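# Place bottles on ledges matching their cap colours

## Task

Put every bottle upright on the wall ledge whose coloured label strip is the same colour as that bottle's cap, so that the bottle's entire base sits on the ledge.

## Robot and tools

ROBOT. Two seven-joint arms, left_arm and right_arm, each ending in a two-finger parallel gripper. The arms mirror each other: equal joint values give mirror-image postures. Setting a gripper pose does not fix the elbow, so a big turn of the gripper may swing the elbow round.

FRAMES. All reported and commanded poses use one scene frame. Its origin lies on the plane z = 0, directly under the midpoint between the two arm bases, which sit 0.70 m above it. +x points forward (the way both arms face), +z points up, and left_arm is on the +y side; these names do not match image left and right. Each gripper has its own axes: +z runs along the fingers toward the tips, and the fingers close along its y axis. end_effector_position is the point between the pads when closed, just under 1 cm behind the tips. While closing, the tips advance about 17 mm along +z, almost all of it while the pads are still more than 70 mm apart. Reported positions and orientations can be off by a few centimetres, more at long reach.

ROW FORMAT (used by execute_actions and move). One row is 16 plain numbers: left_arm x, y, z, qw, qx, qy, qz, opening, then the same eight for right_arm. Both arms are always included. x, y, z is an absolute target for end_effector_position in metres, scene frame; qw..qz is an absolute target for end_effector_quat_wxyz, w first. Opening runs from -1 (closed) to +1 (fully open, 0.145 m) and is an absolute command. Closing fully takes at least about 0.5 s. To keep an orientation, repeat the same quaternion every row rather than copying the slightly drifted reported one. To park an arm, resend the whole pose from the last result before it stopped, with the opening you want; sending the measured pose can also relieve a press.

execute_actions(actions, cameras). actions is a list of actions; each action is a list of up to 15 rows, each row applied for one 1/30 s control step; a short action repeats its last row to fill 15 steps. An action is rejected for both arms if any target lies more than 0.6 m from that gripper's current position along any of the gripper's own axes. A malformed action, or a first action failing this check against the latest reported state, rejects the whole call. An empty list just returns state and images. cameras picks images: omitted, null or ["all"] gives all, [] gives none; names are cam_high and cam_low (896x504 each); an unknown name invalidates the call.

move(target, speed, blend, opening_speed, blocking, cameras). target is one row or a list of up to 15 rows (absolute poses, no 0.6 m check). Each gripper travels in a straight line from its Hand target, turning the shorter way. speed: m/s, 0.002 to 1.1, default 0.25, rotation capped at twice that in rad/s; one value or one per target. blend: metres of corner rounding at intermediate targets, default 0. opening_speed: opening-scale units per second, at least 0.2. Openings of the first target start at once; later targets' openings are applied on arrival after everything is still, pausing both arms. Paths share a 10 s cap. There is no obstacle avoidance; faster moves lag, stray and hit harder, and grippers can overshoot speed, especially with a nearly straight arm. blocking=false returns after about 0.5 s while motion continues; a new move replaces a running one. The result adds a move: line: done, off_target, moving, held or fault, plus limits (paced = pose clipped, held = steps withheld). An arm not named in the ending is done (within 3 mm and 2 degrees). Neither done nor off_target tells you about contact.

wait(seconds 0 to 10, cameras): lets time pass holding commands; returns early if a running move ends. stop(cameras): brakes a running move. zoom_image(camera cam_high or cam_low, region [x0, y0, x1, y1] pixels, top-left origin, at most 504x504): closer look at the latest image. read_manual(section "licences"): licence texts only. finished_scene(scene): ends the current scene irreversibly; pass its number. The goal must hold once the robot lets go.

CONTROLLER. Each step the commanded orientation is clipped to within 32 degrees of the measured one, then damped inverse kinematics moves the joints, favouring position. One action may fall short; the Hand target line shows where each arm is actually being sent, so command the remainder next. Tool commands gives present gripper commands; a 0 is a real command, so resend the current one to leave a gripper alone.

RESULTS. Per arm: end_effector_position, end_effector_quat_wxyz, Hand target, grip_measured (opening on the command scale), Joint positions (last value is opening in metres), Joint velocities (may read within noise, meaning at rest) and joint torques (include arm weight, per-unit offsets and noise, positive toward larger joint values; torques 3 and 4 wrap at ±28 N m). Action calls also list positions at some steps. Camera calibration lines give K, distortion and T_world_to_cam; the real cameras may differ by a couple of degrees and millimetres.

GRIPPING. Hold by commanding an opening clearly below grip_measured; lower squeezes harder, about 10 N per pad, objects up to about 11 cm wide. Fast closes press harder.

AVOID. Knocking or placing objects outside the work area; dropping or releasing moving objects; slams and hard pushes; arm-to-arm contact (the clearance check does not stop grippers, housings or wrist cameras meeting, and closing on the other arm's fingers counts as a press). Loose objects may occasionally get nudged. Motors heat when holding loads, stretched out or straining at unreachable poses; a MOTOR HOT line warns from 85 °C, and at 100 °C an OVER-TEMPERATURE FAULT halts that arm for 30 to 60 s or more, possibly without warning.

Each tool is called after "Request:" by a JSON object that holds its "method" and its "body", one argument or row to a line.

## Session

Request:
{"method": "execute_actions", "body": {
  "actions": []
}}

Scene clock: 0.00 s.
left_arm: end_effector_position=(+0.3554, +0.1334, +0.3763) grip_measured=+1.00 end_effector_quat_wxyz=(-0.040, -0.585, +0.680, -0.440) | right_arm: end_effector_position=(+0.4020, -0.0846, +0.4120) grip_measured=+1.00 end_effector_quat_wxyz=(+0.172, +0.783, +0.024, +0.598)
Joint positions: left_arm=[0.476 0.652 -0.724 1.144 -0.177 -0.294 0.656 0.145] | right_arm=[0.249 -0.096 -0.415 1.14 -0.092 0.203 -0.635 0.145]
Joint velocities: within noise
Joint torques (N m): no reading
Motor temperatures (°C): left_arm=[23 20 24 22 21 24 21] | right_arm=[21 23 24 21 21 21 22]
Hand target: left_arm +0.3554, +0.1334, +0.3763; -0.040, -0.585, +0.680, -0.440 | right_arm +0.4020, -0.0846, +0.4120; +0.172, +0.783, +0.024, +0.598
Tool commands: left_gripper/opening=+1.0 right_gripper/opening=+1.0

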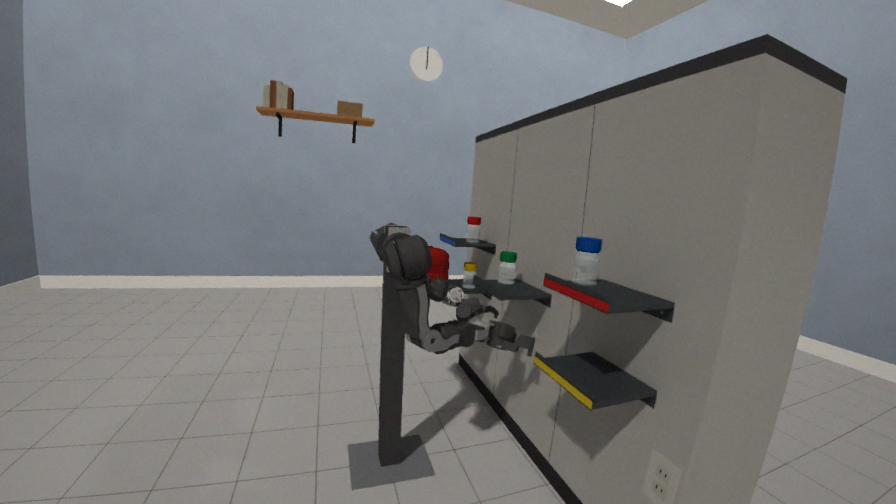

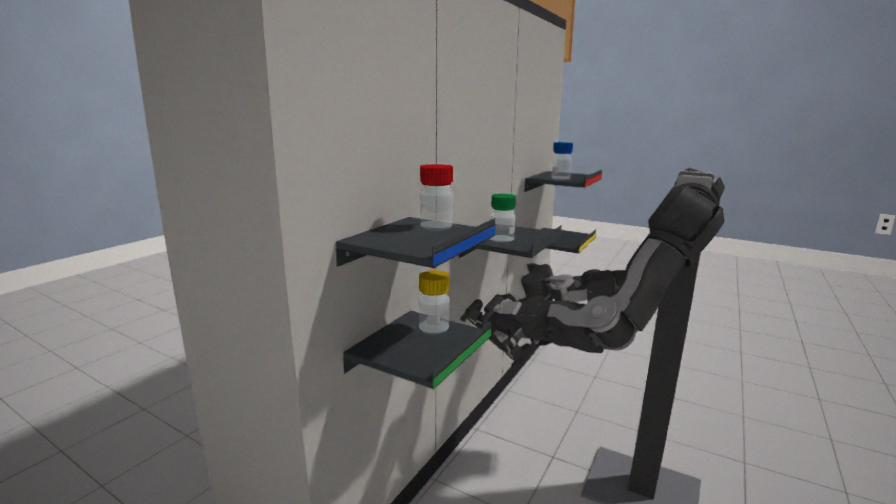

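Request:
{"method": "zoom_image", "body": {
  "camera": "cam_low",
  "region": [320, 120, 640, 400]
}}

Request:
{"method": "zoom_image", "body": {
  "camera": "cam_high",
  "region": [420, 200, 680, 420]
}}

Scaled by 1.575 from the camera's 896x504 image, which has a finer 1280x720 frame.

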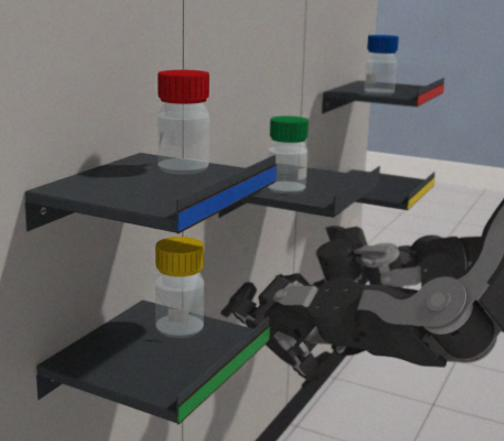

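Scaled by 1.938 from the camera's 896x504 image, which has a finer 1280x720 frame.

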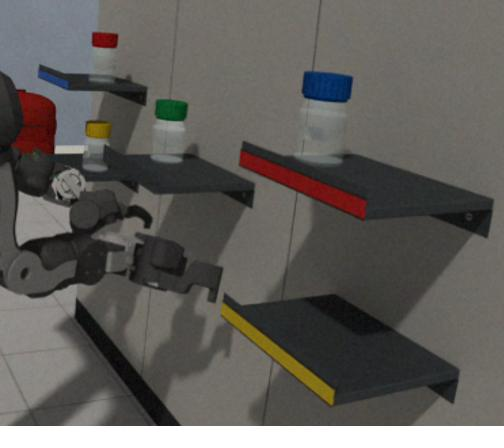

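Request:
{"method": "move", "body": {
  "target": [
    [0.25,0.15,0.45,0,0.7071,0,0.7071,1, 0.25,-0.15,0.45,0,0.7071,0,0.7071,1],
    [0.25,0.32,0.72,-0.1228,0.6964,0.1228,0.6964,0.3, 0.25,-0.345,0.72,0.1228,0.6964,-0.1228,0.6964,0.3]
  ],
  "speed": 0.15
}}

Scene clock: 150.40 s.
left_arm: end_effector_position=(+0.2508, +0.3197, +0.7198) grip_measured=+0.30 end_effector_quat_wxyz=(-0.111, +0.700, +0.114, +0.696) | right_arm: end_effector_position=(+0.2503, -0.3445, +0.7205) grip_measured=+0.30 end_effector_quat_wxyz=(+0.121, +0.695, -0.122, +0.698)
Joint positions: left_arm=[-0.352 0.907 0.954 2.432 1.482 0.781 -0.715 0.098] | right_arm=[-0.697 0.981 1.176 2.35 1.493 0.57 -0.607 0.098]
Joint velocities: within noise
Joint torques (N m): left_arm=[1.65 5.5 2.03 0.81 -0.07 -0.45 -0.06] | right_arm=[0.7 4.63 3.04 0.91 -0.1 -0.28 -0.16]
Motor temperatures (°C): left_arm=[26 21 25 23 22 24 21] | right_arm=[22 23 24 23 21 20 21]
Hand target: left_arm +0.2505, +0.3205, +0.7201; -0.114, +0.701, +0.115, +0.695 | right_arm +0.2500, -0.3450, +0.7200; +0.123, +0.696, -0.123, +0.696
Off the commanded pose: left_arm 0.001 m, 2 deg | right_arm 0.001 m, 0 deg.
joint read past its limit (left arm) — joint 4 (elbow), upper limit, where the elbow is as bent as it goes.
joint sent to its limit (left arm) — joint 4 (elbow), upper limit, where the elbow is as bent as it goes; joint 6 (wrist pitch), upper limit. The joint targets still meet the commanded pose.
move: done

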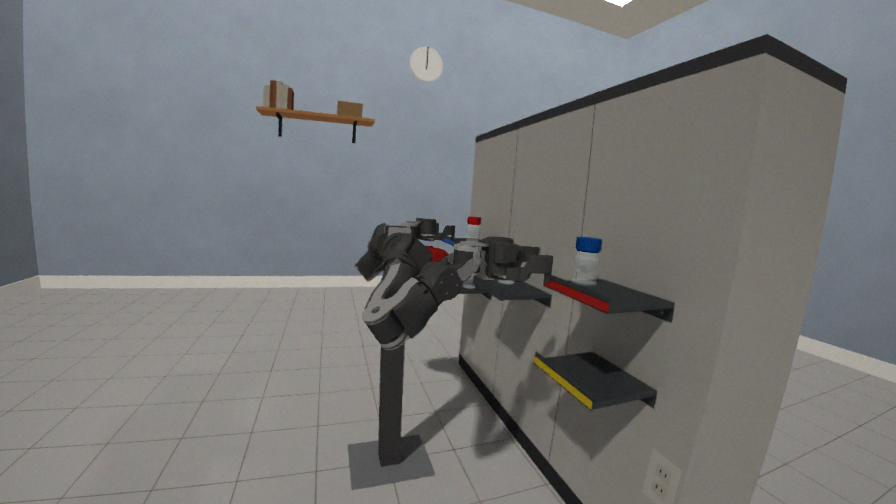

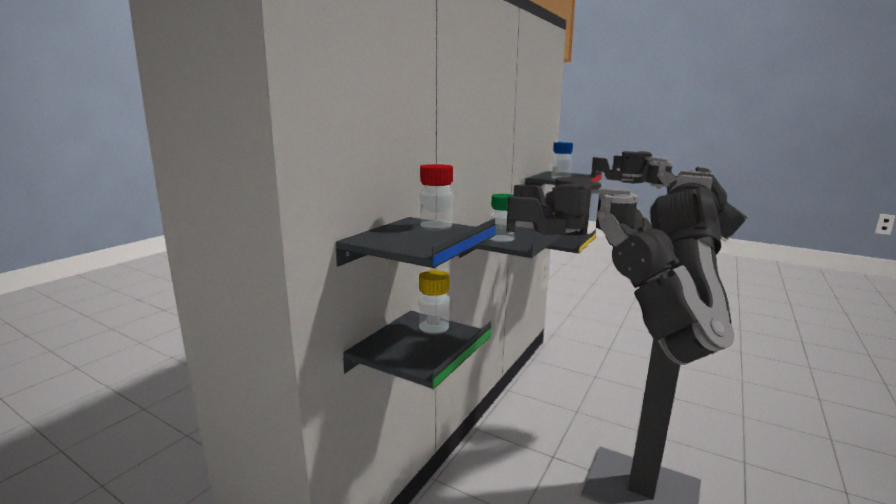

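Request:
{"method": "zoom_image", "body": {
  "camera": "cam_high",
  "region": [440, 200, 690, 340]
}}

Request:
{"method": "zoom_image", "body": {
  "camera": "cam_low",
  "region": [390, 120, 670, 280]
}}

Scaled by 2.016 from the camera's 896x504 image, which has a finer 1280x720 frame.

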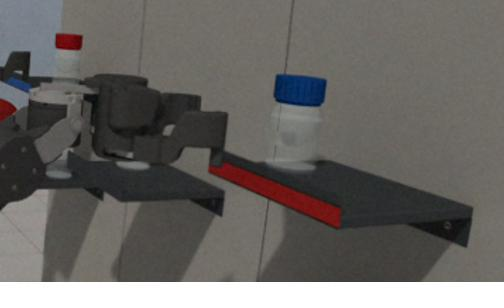

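Scaled by 1.800 from the camera's 896x504 image, which has a finer 1280x720 frame.

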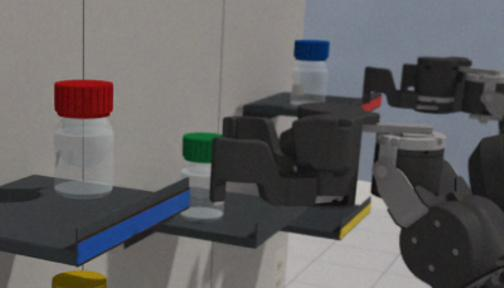

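Request:
{"method": "zoom_image", "body": {
  "camera": "cam_high",
  "region": [530, 225, 690, 325]
}}

Request:
{"method": "zoom_image", "body": {
  "camera": "cam_low",
  "region": [340, 150, 500, 270]
}}

Scaled by 3.150 from the camera's 896x504 image, which has a finer 1280x720 frame.

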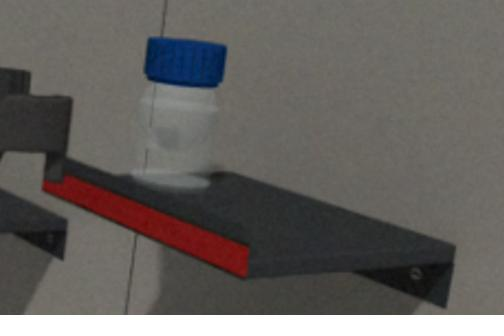

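Scaled by 3.150 from the camera's 896x504 image, which has a finer 1280x720 frame.

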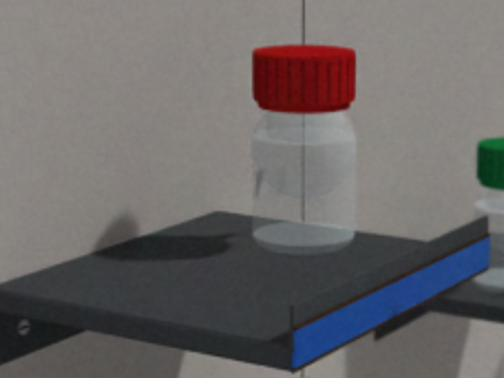

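Request:
{"method": "move", "body": {
  "target": [
    [0.265,0.312,0.735,-0.1116,0.7545,0.1330,0.6330,0.3, 0.27,-0.29,0.735,0.1116,0.7545,-0.1330,0.6330,0.3],
    [0.32,0.3325,0.732,-0.1116,0.7545,0.1330,0.6330,0.3, 0.325,-0.309,0.732,0.1116,0.7545,-0.1330,0.6330,0.3]
  ],
  "speed": 0.1
}}

Request:
{"method": "zoom_image", "body": {
  "camera": "cam_high",
  "region": [440, 200, 690, 340]
}}

Request:
{"method": "zoom_image", "body": {
  "camera": "cam_low",
  "region": [340, 120, 620, 280]
}}

Scene clock: 246.97 s.
left_arm: end_effector_position=(+0.3201, +0.3329, +0.7321) grip_measured=+0.30 end_effector_quat_wxyz=(-0.116, +0.735, +0.123, +0.657) | right_arm: end_effector_position=(+0.3248, -0.3098, +0.7324) grip_measured=+0.30 end_effector_quat_wxyz=(+0.118, +0.725, -0.124, +0.667)
Joint positions: left_arm=[0.24 1.157 0.338 2.107 1.584 0.782 -0.892 0.098] | right_arm=[0.403 1.078 0.159 2.161 1.559 0.785 -1.021 0.098]
Joint velocities: within noise
Joint torques (N m): left_arm=[5.08 5.79 1.66 1.17 -0.11 -0.41 -0.03] | right_arm=[3.86 5.34 1.92 0.85 -0.23 -0.17 0]
Motor temperatures (°C): left_arm=[24 24 25 21 21 24 21] | right_arm=[21 24 24 20 20 20 21]
Hand target: left_arm +0.3201, +0.3326, +0.7318; -0.117, +0.736, +0.123, +0.656 | right_arm +0.3251, -0.3091, +0.7319; +0.119, +0.726, -0.122, +0.666
Off the commanded pose: left_arm 0.000 m, 4 deg | right_arm 0.001 m, 5 deg.
joint sent to its limit (left arm) — joint 5 (forearm roll), upper limit; joint 6 (wrist pitch), upper limit. The joint targets are off in orientation, not in position.
joint sent to its limit (right arm) — joint 5 (forearm roll), upper limit; joint 6 (wrist pitch), upper limit. The joint targets are off in orientation, not in position.
move: off_target (left_arm, right_arm)

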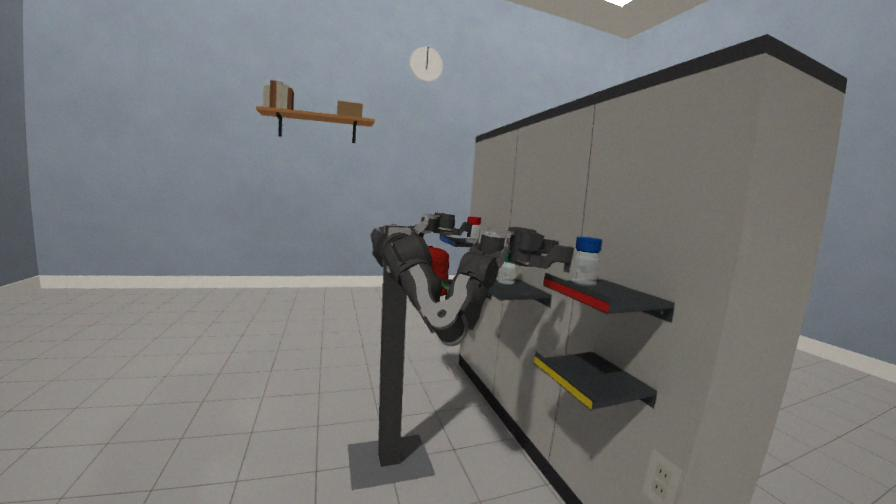

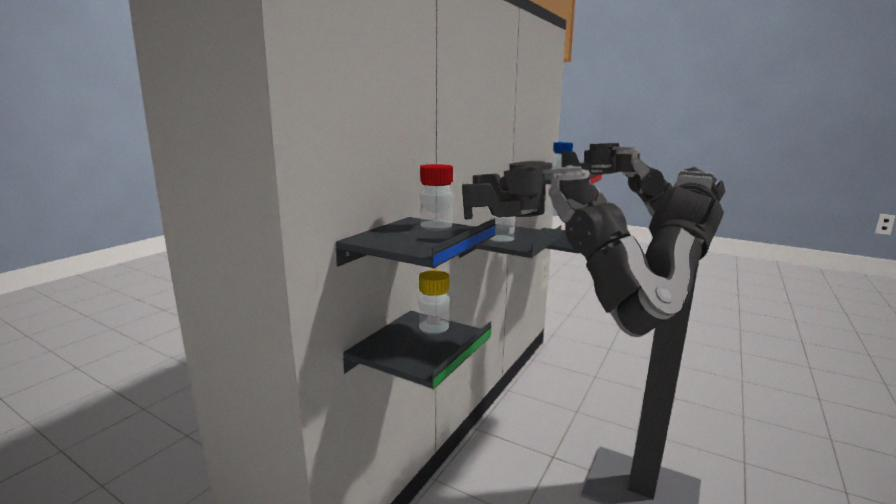

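Scaled by 2.016 from the camera's 896x504 image, which has a finer 1280x720 frame.

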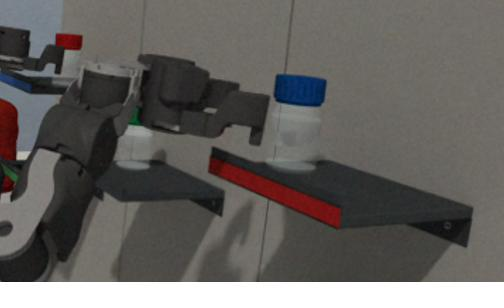

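Scaled by 1.800 from the camera's 896x504 image, which has a finer 1280x720 frame.

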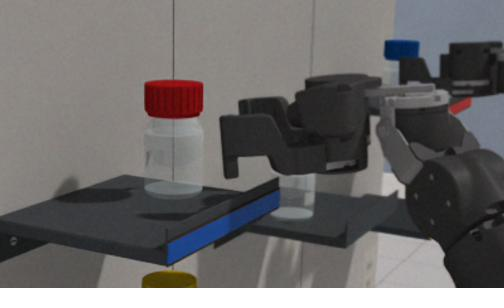

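Request:
{"method": "move", "body": {
  "target": [0.386,0.357,0.731,-0.1173,0.7260,0.1280,0.6653,0.3, 0.393,-0.335,0.731,0.1173,0.7260,-0.1280,0.6653,0.3],
  "speed": 0.06
}}

Request:
{"method": "zoom_image", "body": {
  "camera": "cam_high",
  "region": [440, 200, 690, 340]
}}

Request:
{"method": "zoom_image", "body": {
  "camera": "cam_low",
  "region": [340, 120, 620, 280]
}}

Scene clock: 260.97 s.
left_arm: end_effector_position=(+0.3850, +0.3584, +0.7314) grip_measured=+0.30 end_effector_quat_wxyz=(-0.120, +0.726, +0.130, +0.665) | right_arm: end_effector_position=(+0.3922, -0.3366, +0.7310) grip_measured=+0.30 end_effector_quat_wxyz=(+0.120, +0.727, -0.130, +0.664)
Joint positions: left_arm=[0.699 1.117 -0.168 1.746 1.339 0.677 -0.676 0.098] | right_arm=[0.765 1.013 -0.21 1.773 1.308 0.73 -0.767 0.098]
Joint velocities: within noise
Joint torques (N m): left_arm=[7.11 4.1 2.13 1.51 -0.18 -0.61 0.21] | right_arm=[5.29 3.57 2.59 1.66 -0.27 -0.43 0.19]
Motor temperatures (°C): left_arm=[24 24 25 21 21 24 21] | right_arm=[22 24 24 20 20 20 21]
Hand target: left_arm +0.3860, +0.3570, +0.7309; -0.117, +0.726, +0.128, +0.665 | right_arm +0.3930, -0.3349, +0.7310; +0.117, +0.726, -0.128, +0.665
Off the commanded pose: left_arm 0.002 m, 0 deg | right_arm 0.002 m, 0 deg.
move: done

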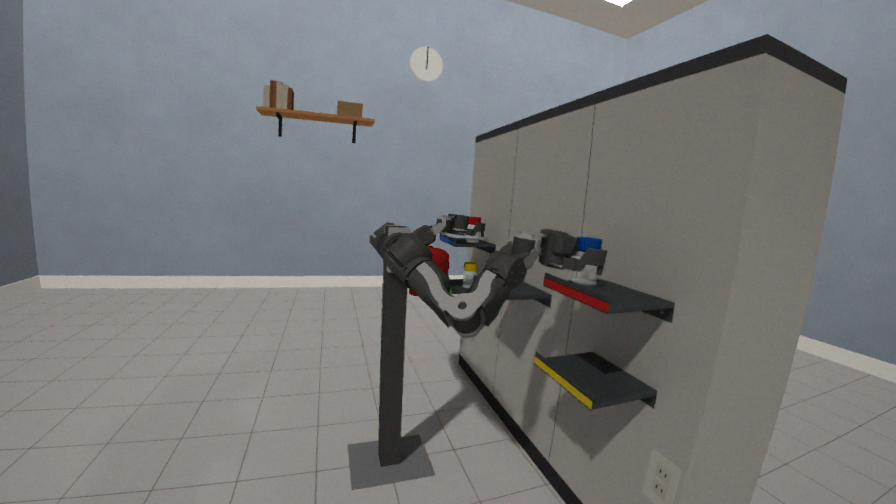

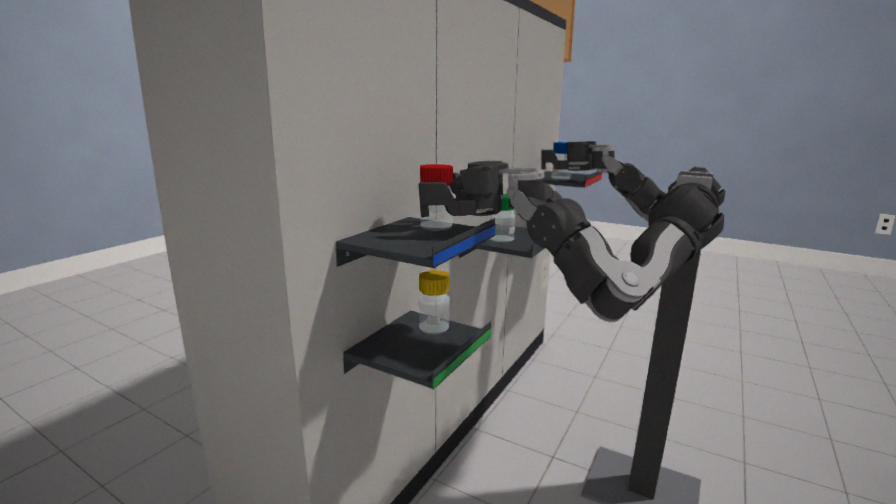

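Scaled by 2.016 from the camera's 896x504 image, which has a finer 1280x720 frame.

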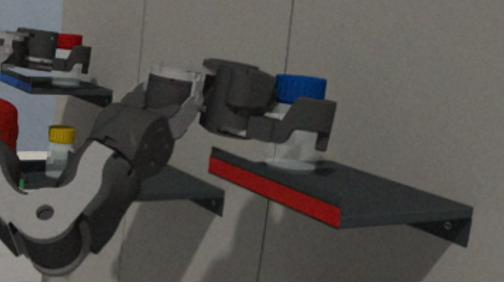

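Scaled by 1.800 from the camera's 896x504 image, which has a finer 1280x720 frame.

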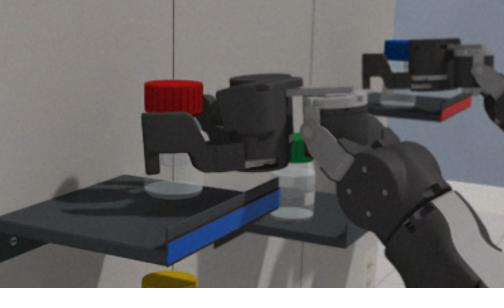

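Request:
{"method": "move", "body": {
  "target": [0.386,0.357,0.731,-0.1173,0.7260,0.1280,0.6653,-0.5, 0.393,-0.335,0.731,0.1173,0.7260,-0.1280,0.6653,-0.5],
  "opening_speed": 0.6
}}

Request:
{"method": "zoom_image", "body": {
  "camera": "cam_high",
  "region": [440, 200, 690, 340]
}}

Request:
{"method": "zoom_image", "body": {
  "camera": "cam_low",
  "region": [340, 120, 620, 280]
}}

Scene clock: 269.37 s.
left_arm: end_effector_position=(+0.3853, +0.3576, +0.7314) grip_measured=-0.28 end_effector_quat_wxyz=(-0.118, +0.726, +0.128, +0.665) | right_arm: end_effector_position=(+0.3923, -0.3366, +0.7312) grip_measured=-0.42 end_effector_quat_wxyz=(+0.121, +0.726, -0.130, +0.665)
Joint positions: left_arm=[0.699 1.116 -0.168 1.746 1.339 0.676 -0.672 0.055] | right_arm=[0.765 1.011 -0.21 1.773 1.302 0.73 -0.766 0.044]
Joint velocities: within noise
Joint torques (N m): left_arm=[7.11 4.1 2.18 1.52 -0.21 -0.59 0.12] | right_arm=[5.26 3.68 3.07 1.63 -0.17 -0.38 0.18]
Motor temperatures (°C): left_arm=[25 24 25 21 21 24 21] | right_arm=[22 24 24 20 20 20 21]
Hand target: left_arm +0.3860, +0.3570, +0.7310; -0.117, +0.726, +0.128, +0.665 | right_arm +0.3930, -0.3349, +0.7310; +0.117, +0.726, -0.128, +0.665
Off the commanded pose: left_arm 0.001 m, 0 deg | right_arm 0.002 m, 0 deg.
move: done

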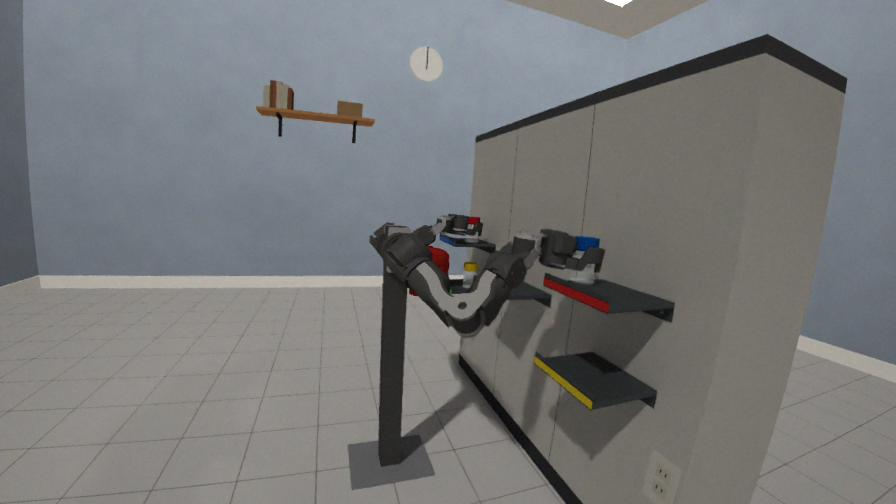

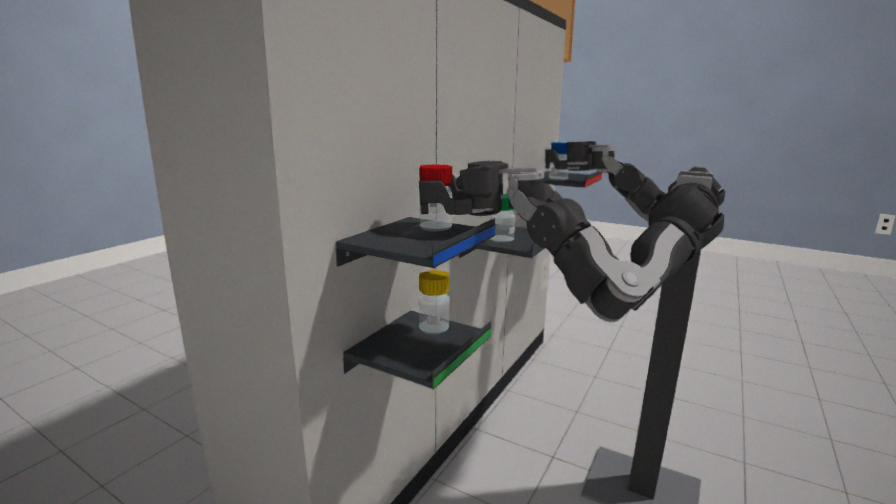

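Scaled by 2.016 from the camera's 896x504 image, which has a finer 1280x720 frame.

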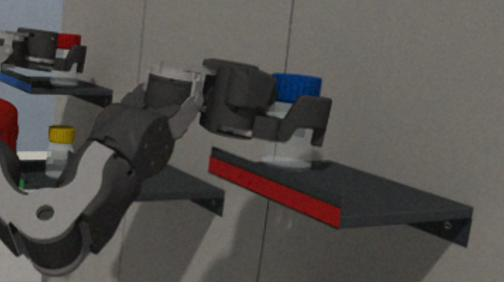

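Scaled by 1.800 from the camera's 896x504 image, which has a finer 1280x720 frame.

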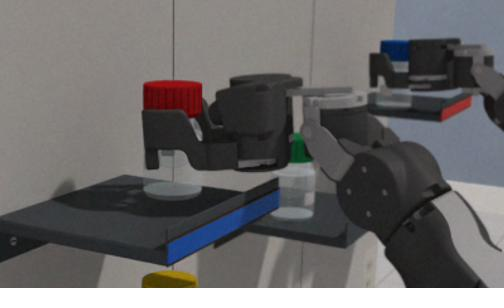

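Request:
{"method": "move", "body": {
  "target": [
    [0.386,0.357,0.731,-0.1173,0.7260,0.1280,0.6653,-0.5, 0.393,-0.335,0.731,0.1173,0.7260,-0.1280,0.6653,0.2],
    [0.386,0.357,0.731,-0.1173,0.7260,0.1280,0.6653,-0.5, 0.375,-0.330,0.731,0.1173,0.7260,-0.1280,0.6653,0.2],
    [0.386,0.357,0.731,-0.1173,0.7260,0.1280,0.6653,-0.5, 0.375,-0.330,0.731,0.1173,0.7260,-0.1280,0.6653,-0.5]
  ],
  "opening_speed": 0.8,
  "speed": 0.06
}}

Request:
{"method": "zoom_image", "body": {
  "camera": "cam_high",
  "region": [440, 200, 690, 340]
}}

Scene clock: 330.80 s.
left_arm: end_effector_position=(+0.3853, +0.3576, +0.7314) grip_measured=-0.28 end_effector_quat_wxyz=(-0.118, +0.726, +0.128, +0.665) | right_arm: end_effector_position=(+0.3755, -0.3289, +0.7310) grip_measured=-0.24 end_effector_quat_wxyz=(+0.116, +0.726, -0.127, +0.666)
Joint positions: left_arm=[0.699 1.116 -0.168 1.746 1.339 0.676 -0.672 0.055] | right_arm=[0.672 1.043 -0.128 1.878 1.372 0.735 -0.823 0.058]
Joint velocities: within noise
Joint torques (N m): left_arm=[7.08 4.1 2.18 1.51 -0.21 -0.6 0.12] | right_arm=[4.31 5.02 3.71 1.35 -0.16 -0.26 -0.09]
Motor temperatures (°C): left_arm=[26 23 25 21 22 25 21] | right_arm=[23 24 24 20 20 20 21]
Hand target: left_arm +0.3860, +0.3570, +0.7310; -0.117, +0.726, +0.128, +0.665 | right_arm +0.3750, -0.3299, +0.7309; +0.117, +0.726, -0.128, +0.665
Off the commanded pose: left_arm 0.001 m, 0 deg | right_arm 0.001 m, 0 deg.
move: done

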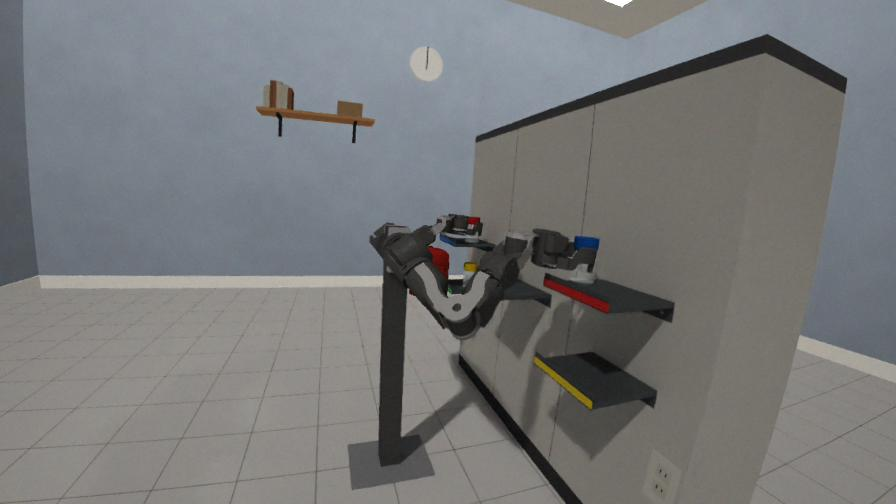

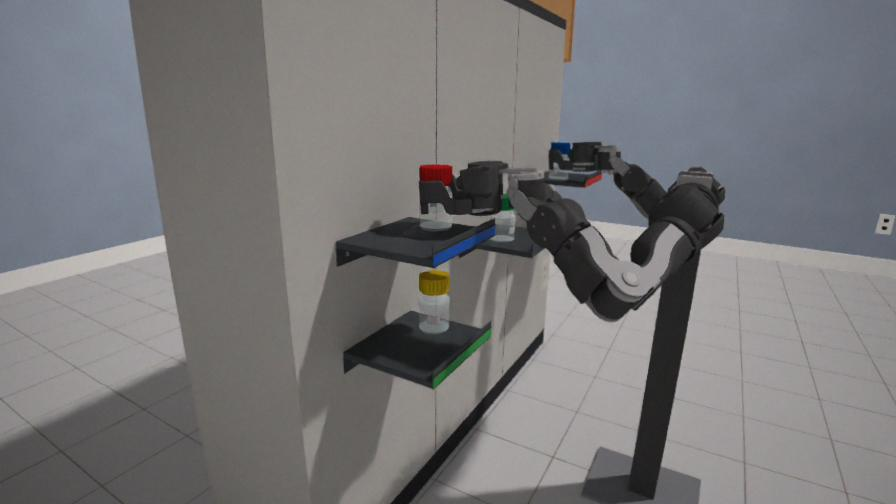

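Scaled by 2.016 from the camera's 896x504 image, which has a finer 1280x720 frame.

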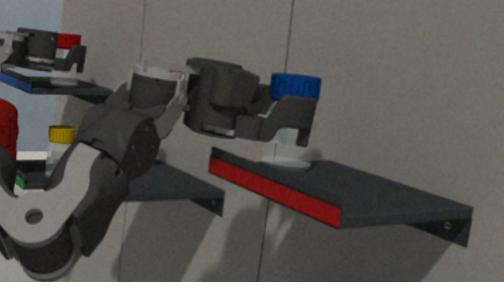

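Request:
{"method": "move", "body": {
  "target": [
    [0.386,0.357,0.731,-0.1173,0.7260,0.1280,0.6653,-0.5, 0.375,-0.330,0.78,0.1173,0.7260,-0.1280,0.6653,-0.5],
    [0.386,0.357,0.731,-0.1173,0.7260,0.1280,0.6653,-0.5, 0.36,-0.21,0.78,0.06,0.735,-0.065,0.672,-0.5],
    [0.386,0.357,0.731,-0.1173,0.7260,0.1280,0.6653,-0.5, 0.38,-0.065,0.69,0,0.7372,0,0.6756,-0.5],
    [0.386,0.357,0.731,-0.1173,0.7260,0.1280,0.6653,-0.5, 0.38,-0.065,0.642,0,0.7372,0,0.6756,-0.5]
  ],
  "speed": [0.08,0.12,0.12,0.05]
}}

Request:
{"method": "zoom_image", "body": {
  "camera": "cam_high",
  "region": [440, 200, 640, 340]
}}

Request:
{"method": "zoom_image", "body": {
  "camera": "cam_low",
  "region": [440, 150, 640, 290]
}}

Scene clock: 382.37 s.
left_arm: end_effector_position=(+0.3853, +0.3576, +0.7314) grip_measured=-0.28 end_effector_quat_wxyz=(-0.118, +0.726, +0.128, +0.665) | right_arm: end_effector_position=(+0.3799, -0.0656, +0.6400) grip_measured=-0.24 end_effector_quat_wxyz=(+0.001, +0.741, +0.000, +0.671)
Joint positions: left_arm=[0.699 1.116 -0.168 1.746 1.339 0.676 -0.672 0.055] | right_arm=[0.852 0.451 -0.964 1.986 1.137 0.463 -1.261 0.058]
Joint velocities: within noise
Joint torques (N m): left_arm=[7.11 4.1 2.17 1.52 -0.21 -0.59 0.12] | right_arm=[6.11 0.15 2.51 2.29 -0.75 -0.31 0.16]
Motor temperatures (°C): left_arm=[27 23 25 21 22 25 21] | right_arm=[23 24 24 20 20 20 21]
Hand target: left_arm +0.3860, +0.3570, +0.7310; -0.117, +0.726, +0.128, +0.665 | right_arm +0.3800, -0.0650, +0.6420; +0.000, +0.737, +0.000, +0.676
Off the commanded pose: left_arm 0.001 m, 0 deg | right_arm 0.002 m, 1 deg.
move: done

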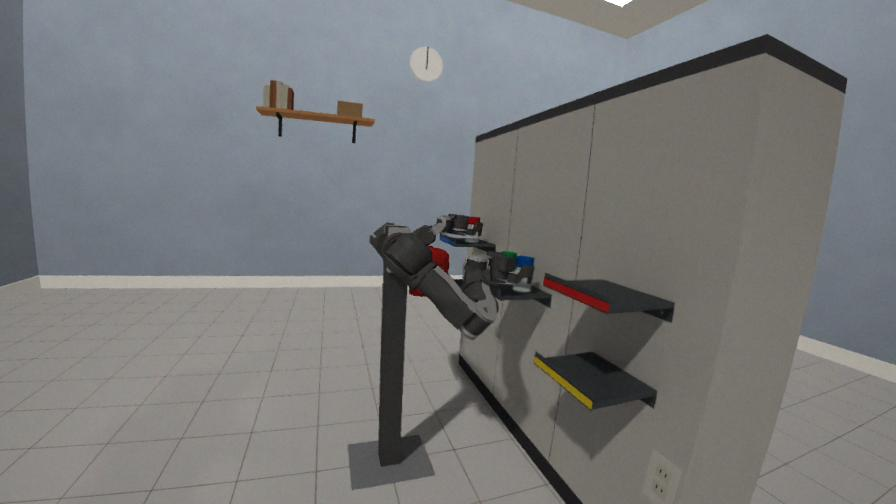

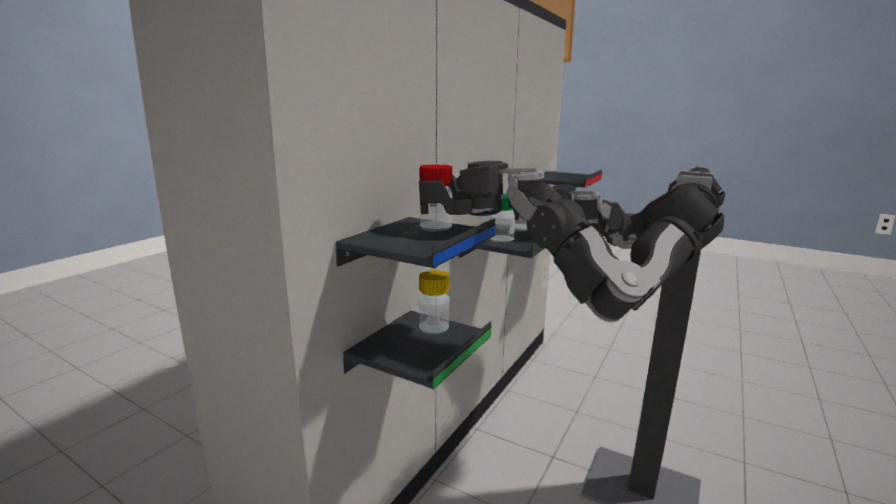

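Scaled by 2.520 from the camera's 896x504 image, which has a finer 1280x720 frame.

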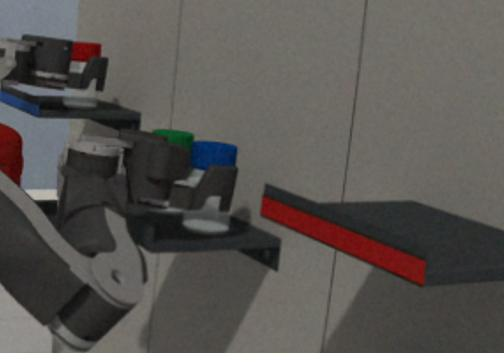

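Scaled by 2.520 from the camera's 896x504 image, which has a finer 1280x720 frame.

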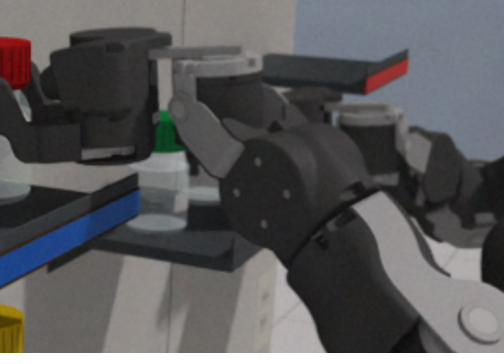

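Request:
{"method": "move", "body": {
  "target": [
    [0.386,0.357,0.731,-0.1173,0.7260,0.1280,0.6653,-0.5, 0.38,-0.065,0.639,0,0.7372,0,0.6756,-0.5],
    [0.386,0.357,0.731,-0.1173,0.7260,0.1280,0.6653,0.1, 0.38,-0.065,0.639,0,0.7372,0,0.6756,0.05]
  ],
  "speed": 0.02,
  "opening_speed": 0.8
}}

Request:
{"method": "zoom_image", "body": {
  "camera": "cam_high",
  "region": [440, 200, 640, 340]
}}

Scene clock: 396.17 s.
left_arm: end_effector_position=(+0.3853, +0.3577, +0.7315) grip_measured=+0.10 end_effector_quat_wxyz=(-0.119, +0.726, +0.128, +0.665) | right_arm: end_effector_position=(+0.3800, -0.0660, +0.6397) grip_measured=+0.05 end_effector_quat_wxyz=(+0.002, +0.737, -0.001, +0.676)
Joint positions: left_arm=[0.699 1.116 -0.168 1.746 1.338 0.676 -0.672 0.083] | right_arm=[0.848 0.454 -0.97 1.984 1.121 0.45 -1.256 0.079]
Joint velocities: within noise
Joint torques (N m): left_arm=[7.08 4.07 2.22 1.51 -0.17 -0.58 0.12] | right_arm=[5.42 -0.07 2.55 2.11 -0.5 -0.21 0.19]
Motor temperatures (°C): left_arm=[27 23 25 21 22 25 21] | right_arm=[24 24 24 20 21 20 21]
Hand target: left_arm +0.3860, +0.3570, +0.7309; -0.117, +0.726, +0.128, +0.665 | right_arm +0.3800, -0.0650, +0.6391; +0.000, +0.737, +0.000, +0.676
Off the commanded pose: left_arm 0.001 m, 0 deg | right_arm 0.001 m, 0 deg.
move: done

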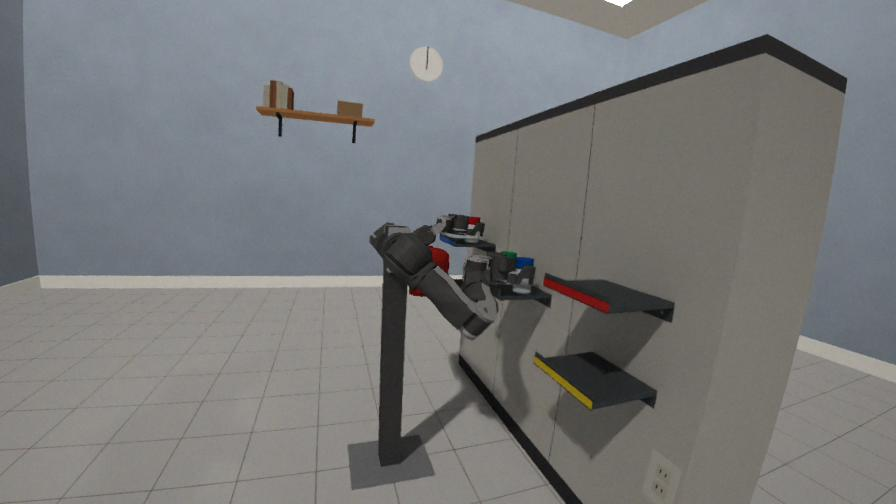

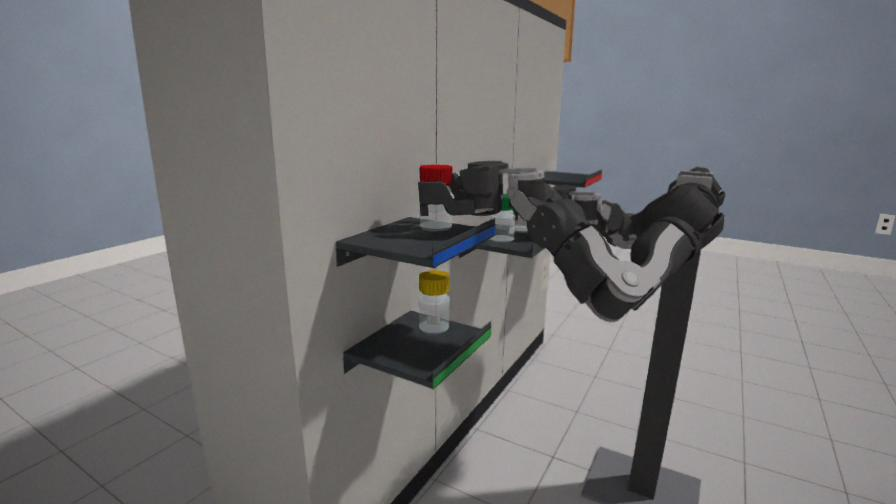

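Scaled by 2.520 from the camera's 896x504 image, which has a finer 1280x720 frame.

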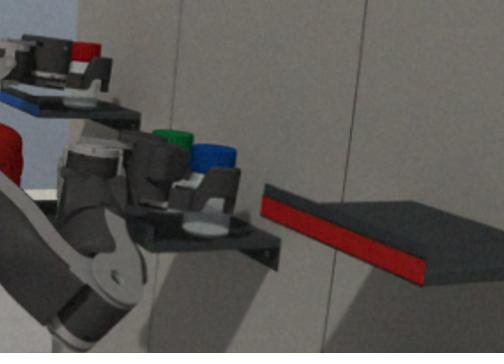

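Request:
{"method": "move", "body": {
  "target": [
    [0.265,0.312,0.737,-0.1173,0.7260,0.1280,0.6653,0.3, 0.25,-0.066,0.65,0,0.7372,0,0.6756,0.3],
    [0.25,0.06,0.68,0,0.7372,0,0.6756,0.3, 0.22,-0.30,0.68,0.1173,0.7260,-0.1280,0.6653,0.3],
    [0.27,0.05,0.645,0,0.7372,0,0.6756,0.3, 0.22,-0.30,0.68,0.1173,0.7260,-0.1280,0.6653,0.3]
  ],
  "speed": [0.1,0.15,0.1]
}}

Request:
{"method": "zoom_image", "body": {
  "camera": "cam_low",
  "region": [440, 150, 640, 290]
}}

Request:
{"method": "zoom_image", "body": {
  "camera": "cam_high",
  "region": [440, 200, 640, 340]
}}

Scene clock: 415.47 s.
left_arm: end_effector_position=(+0.2707, +0.0495, +0.6460) grip_measured=+0.30 end_effector_quat_wxyz=(+0.245, +0.762, -0.227, +0.554) | right_arm: end_effector_position=(+0.2202, -0.2999, +0.6791) grip_measured=+0.30 end_effector_quat_wxyz=(+0.007, +0.742, -0.031, +0.670)
Joint positions: left_arm=[0.529 0.803 -0.447 2.432 1.584 0.78 -0.657 0.098] | right_arm=[-1.313 0.763 1.46 2.441 1.549 0.284 -0.131 0.098]
Joint velocities: within noise
Joint torques (N m): left_arm=[5.55 2.39 1.07 1.58 0.01 -0.44 0.01] | right_arm=[-0.67 1.81 3.84 0.65 0.12 -0.34 -0.16]
Motor temperatures (°C): left_arm=[27 23 25 21 22 25 21] | right_arm=[23 23 24 20 21 20 21]
Hand target: left_arm +0.2710, +0.0500, +0.6449; +0.243, +0.764, -0.228, +0.553 | right_arm +0.2203, -0.3006, +0.6799; +0.009, +0.742, -0.032, +0.670
Off the commanded pose: left_arm 0.001 m, 41 deg; orientation clipped | right_arm 0.001 m, 17 deg.
joint read past its limit (left arm) — joint 4 (elbow), upper limit, where the elbow is as bent as it goes.
joint read past its limit (right arm) — joint 1 (shoulder pitch), lower limit.
joint sent to its limit (left arm) — joint 4 (elbow), upper limit, where the elbow is as bent as it goes; joint 5 (forearm roll), upper limit; joint 6 (wrist pitch), upper limit. The joint targets are off in orientation, not in position.
joint sent to its limit (right arm) — joint 1 (shoulder pitch), lower limit; joint 4 (elbow), upper limit, where the elbow is as bent as it goes. The joint targets are off in orientation, not in position.
move: off_target (left_arm, right_arm); limits=paced

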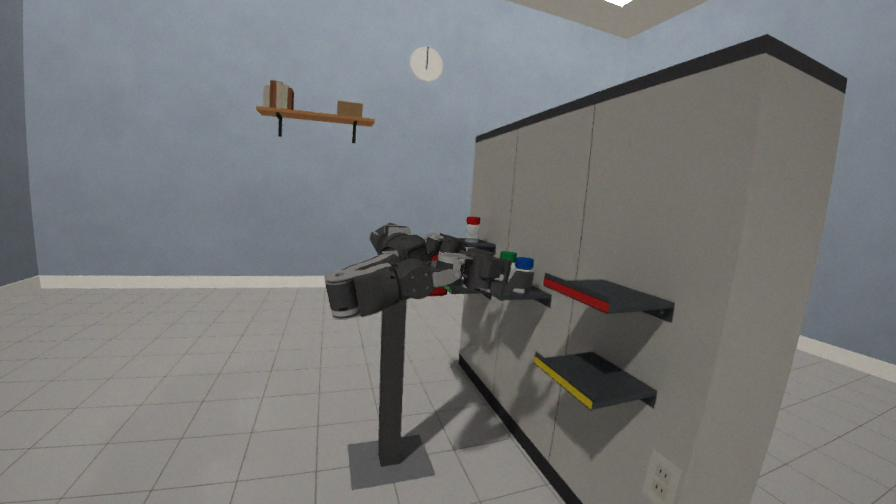

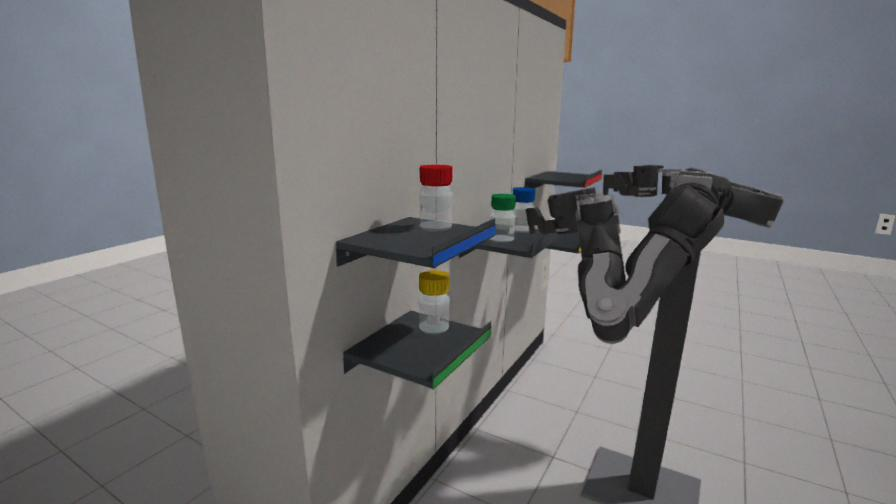

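Scaled by 2.520 from the camera's 896x504 image, which has a finer 1280x720 frame.

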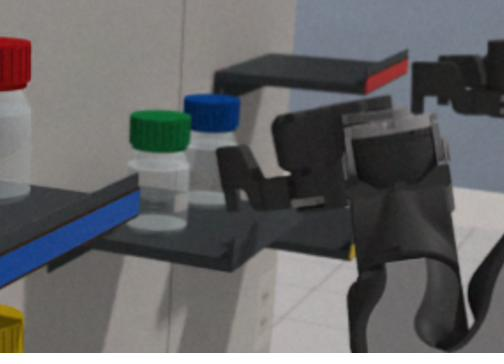

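Scaled by 2.520 from the camera's 896x504 image, which has a finer 1280x720 frame.

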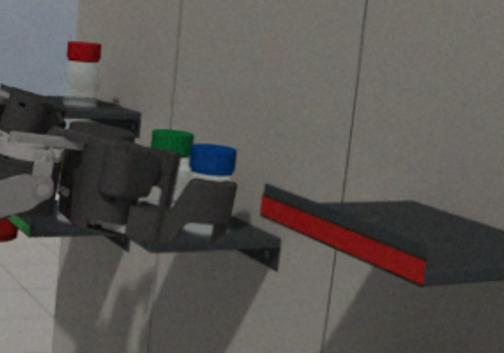

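Request:
{"method": "move", "body": {
  "target": [
    [0.28,0.14,0.77,0,0.7372,0,0.6756,0.3, 0.22,-0.30,0.68,0.0,0.7372,0,0.6756,0.3],
    [0.32,0.05,0.76,0,0.7372,0,0.6756,0.3, 0.22,-0.30,0.68,0,0.7372,0,0.6756,0.3],
    [0.32,0.05,0.642,0,0.7372,0,0.6756,0.3, 0.22,-0.30,0.68,0,0.7372,0,0.6756,0.3]
  ],
  "speed": [0.12,0.12,0.1]
}}

Request:
{"method": "zoom_image", "body": {
  "camera": "cam_low",
  "region": [440, 150, 640, 290]
}}

Request:
{"method": "zoom_image", "body": {
  "camera": "cam_high",
  "region": [440, 200, 640, 340]
}}

Scene clock: 443.83 s.
left_arm: end_effector_position=(+0.3198, +0.0510, +0.6424) grip_measured=+0.30 end_effector_quat_wxyz=(-0.002, +0.737, +0.002, +0.676) | right_arm: end_effector_position=(+0.2200, -0.3005, +0.6806) grip_measured=+0.30 end_effector_quat_wxyz=(+0.002, +0.738, +0.000, +0.675)
Joint positions: left_arm=[0.673 0.336 -0.96 2.228 1.032 0.614 -1.479 0.098] | right_arm=[-1.313 0.755 1.459 2.404 1.493 0.272 -0.025 0.098]
Joint velocities: within noise
Joint torques (N m): left_arm=[6.4 -0.41 1.21 2.5 -0.36 -0.2 0.24] | right_arm=[-0.44 1.07 1.85 0.44 0.05 -0.58 0.17]
Motor temperatures (°C): left_arm=[26 23 24 21 21 25 21] | right_arm=[22 23 24 20 20 20 21]
Hand target: left_arm +0.3200, +0.0500, +0.6420; +0.000, +0.737, +0.000, +0.676 | right_arm +0.2200, -0.3001, +0.6800; +0.000, +0.737, +0.000, +0.676
Off the commanded pose: left_arm 0.001 m, 0 deg | right_arm 0.001 m, 0 deg.
move: done

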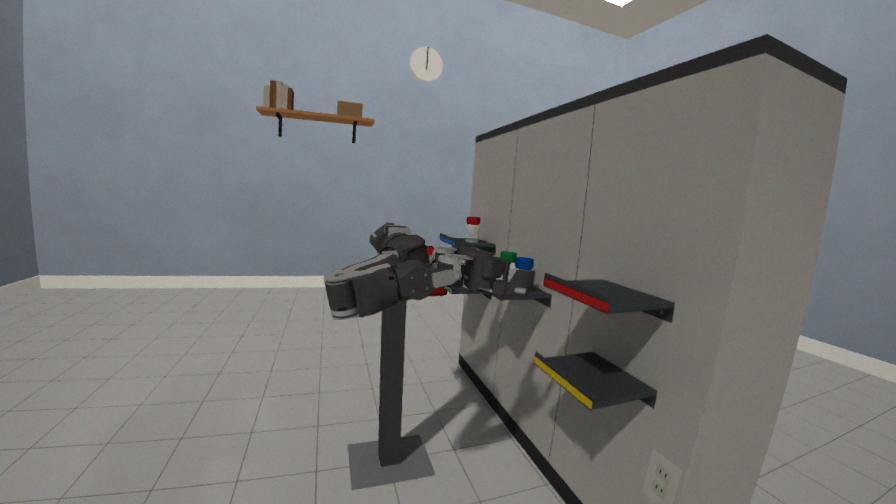

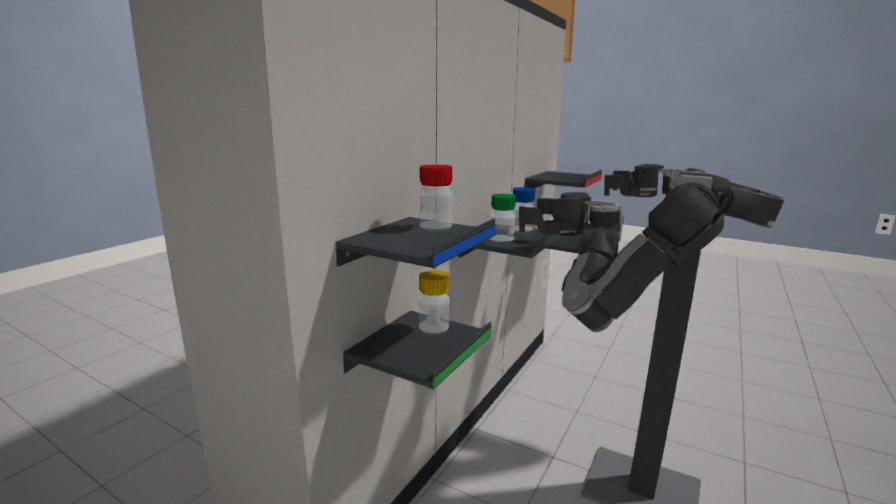

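Scaled by 2.520 from the camera's 896x504 image, which has a finer 1280x720 frame.

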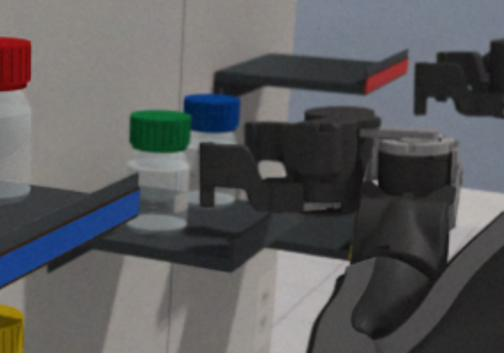

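Scaled by 2.520 from the camera's 896x504 image, which has a finer 1280x720 frame.

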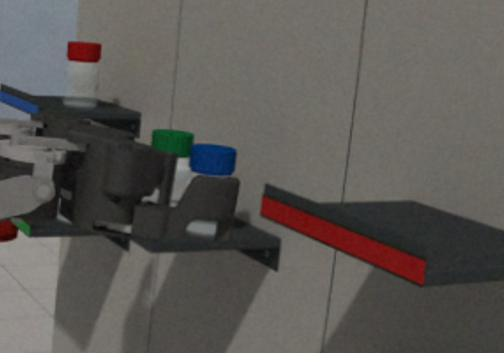

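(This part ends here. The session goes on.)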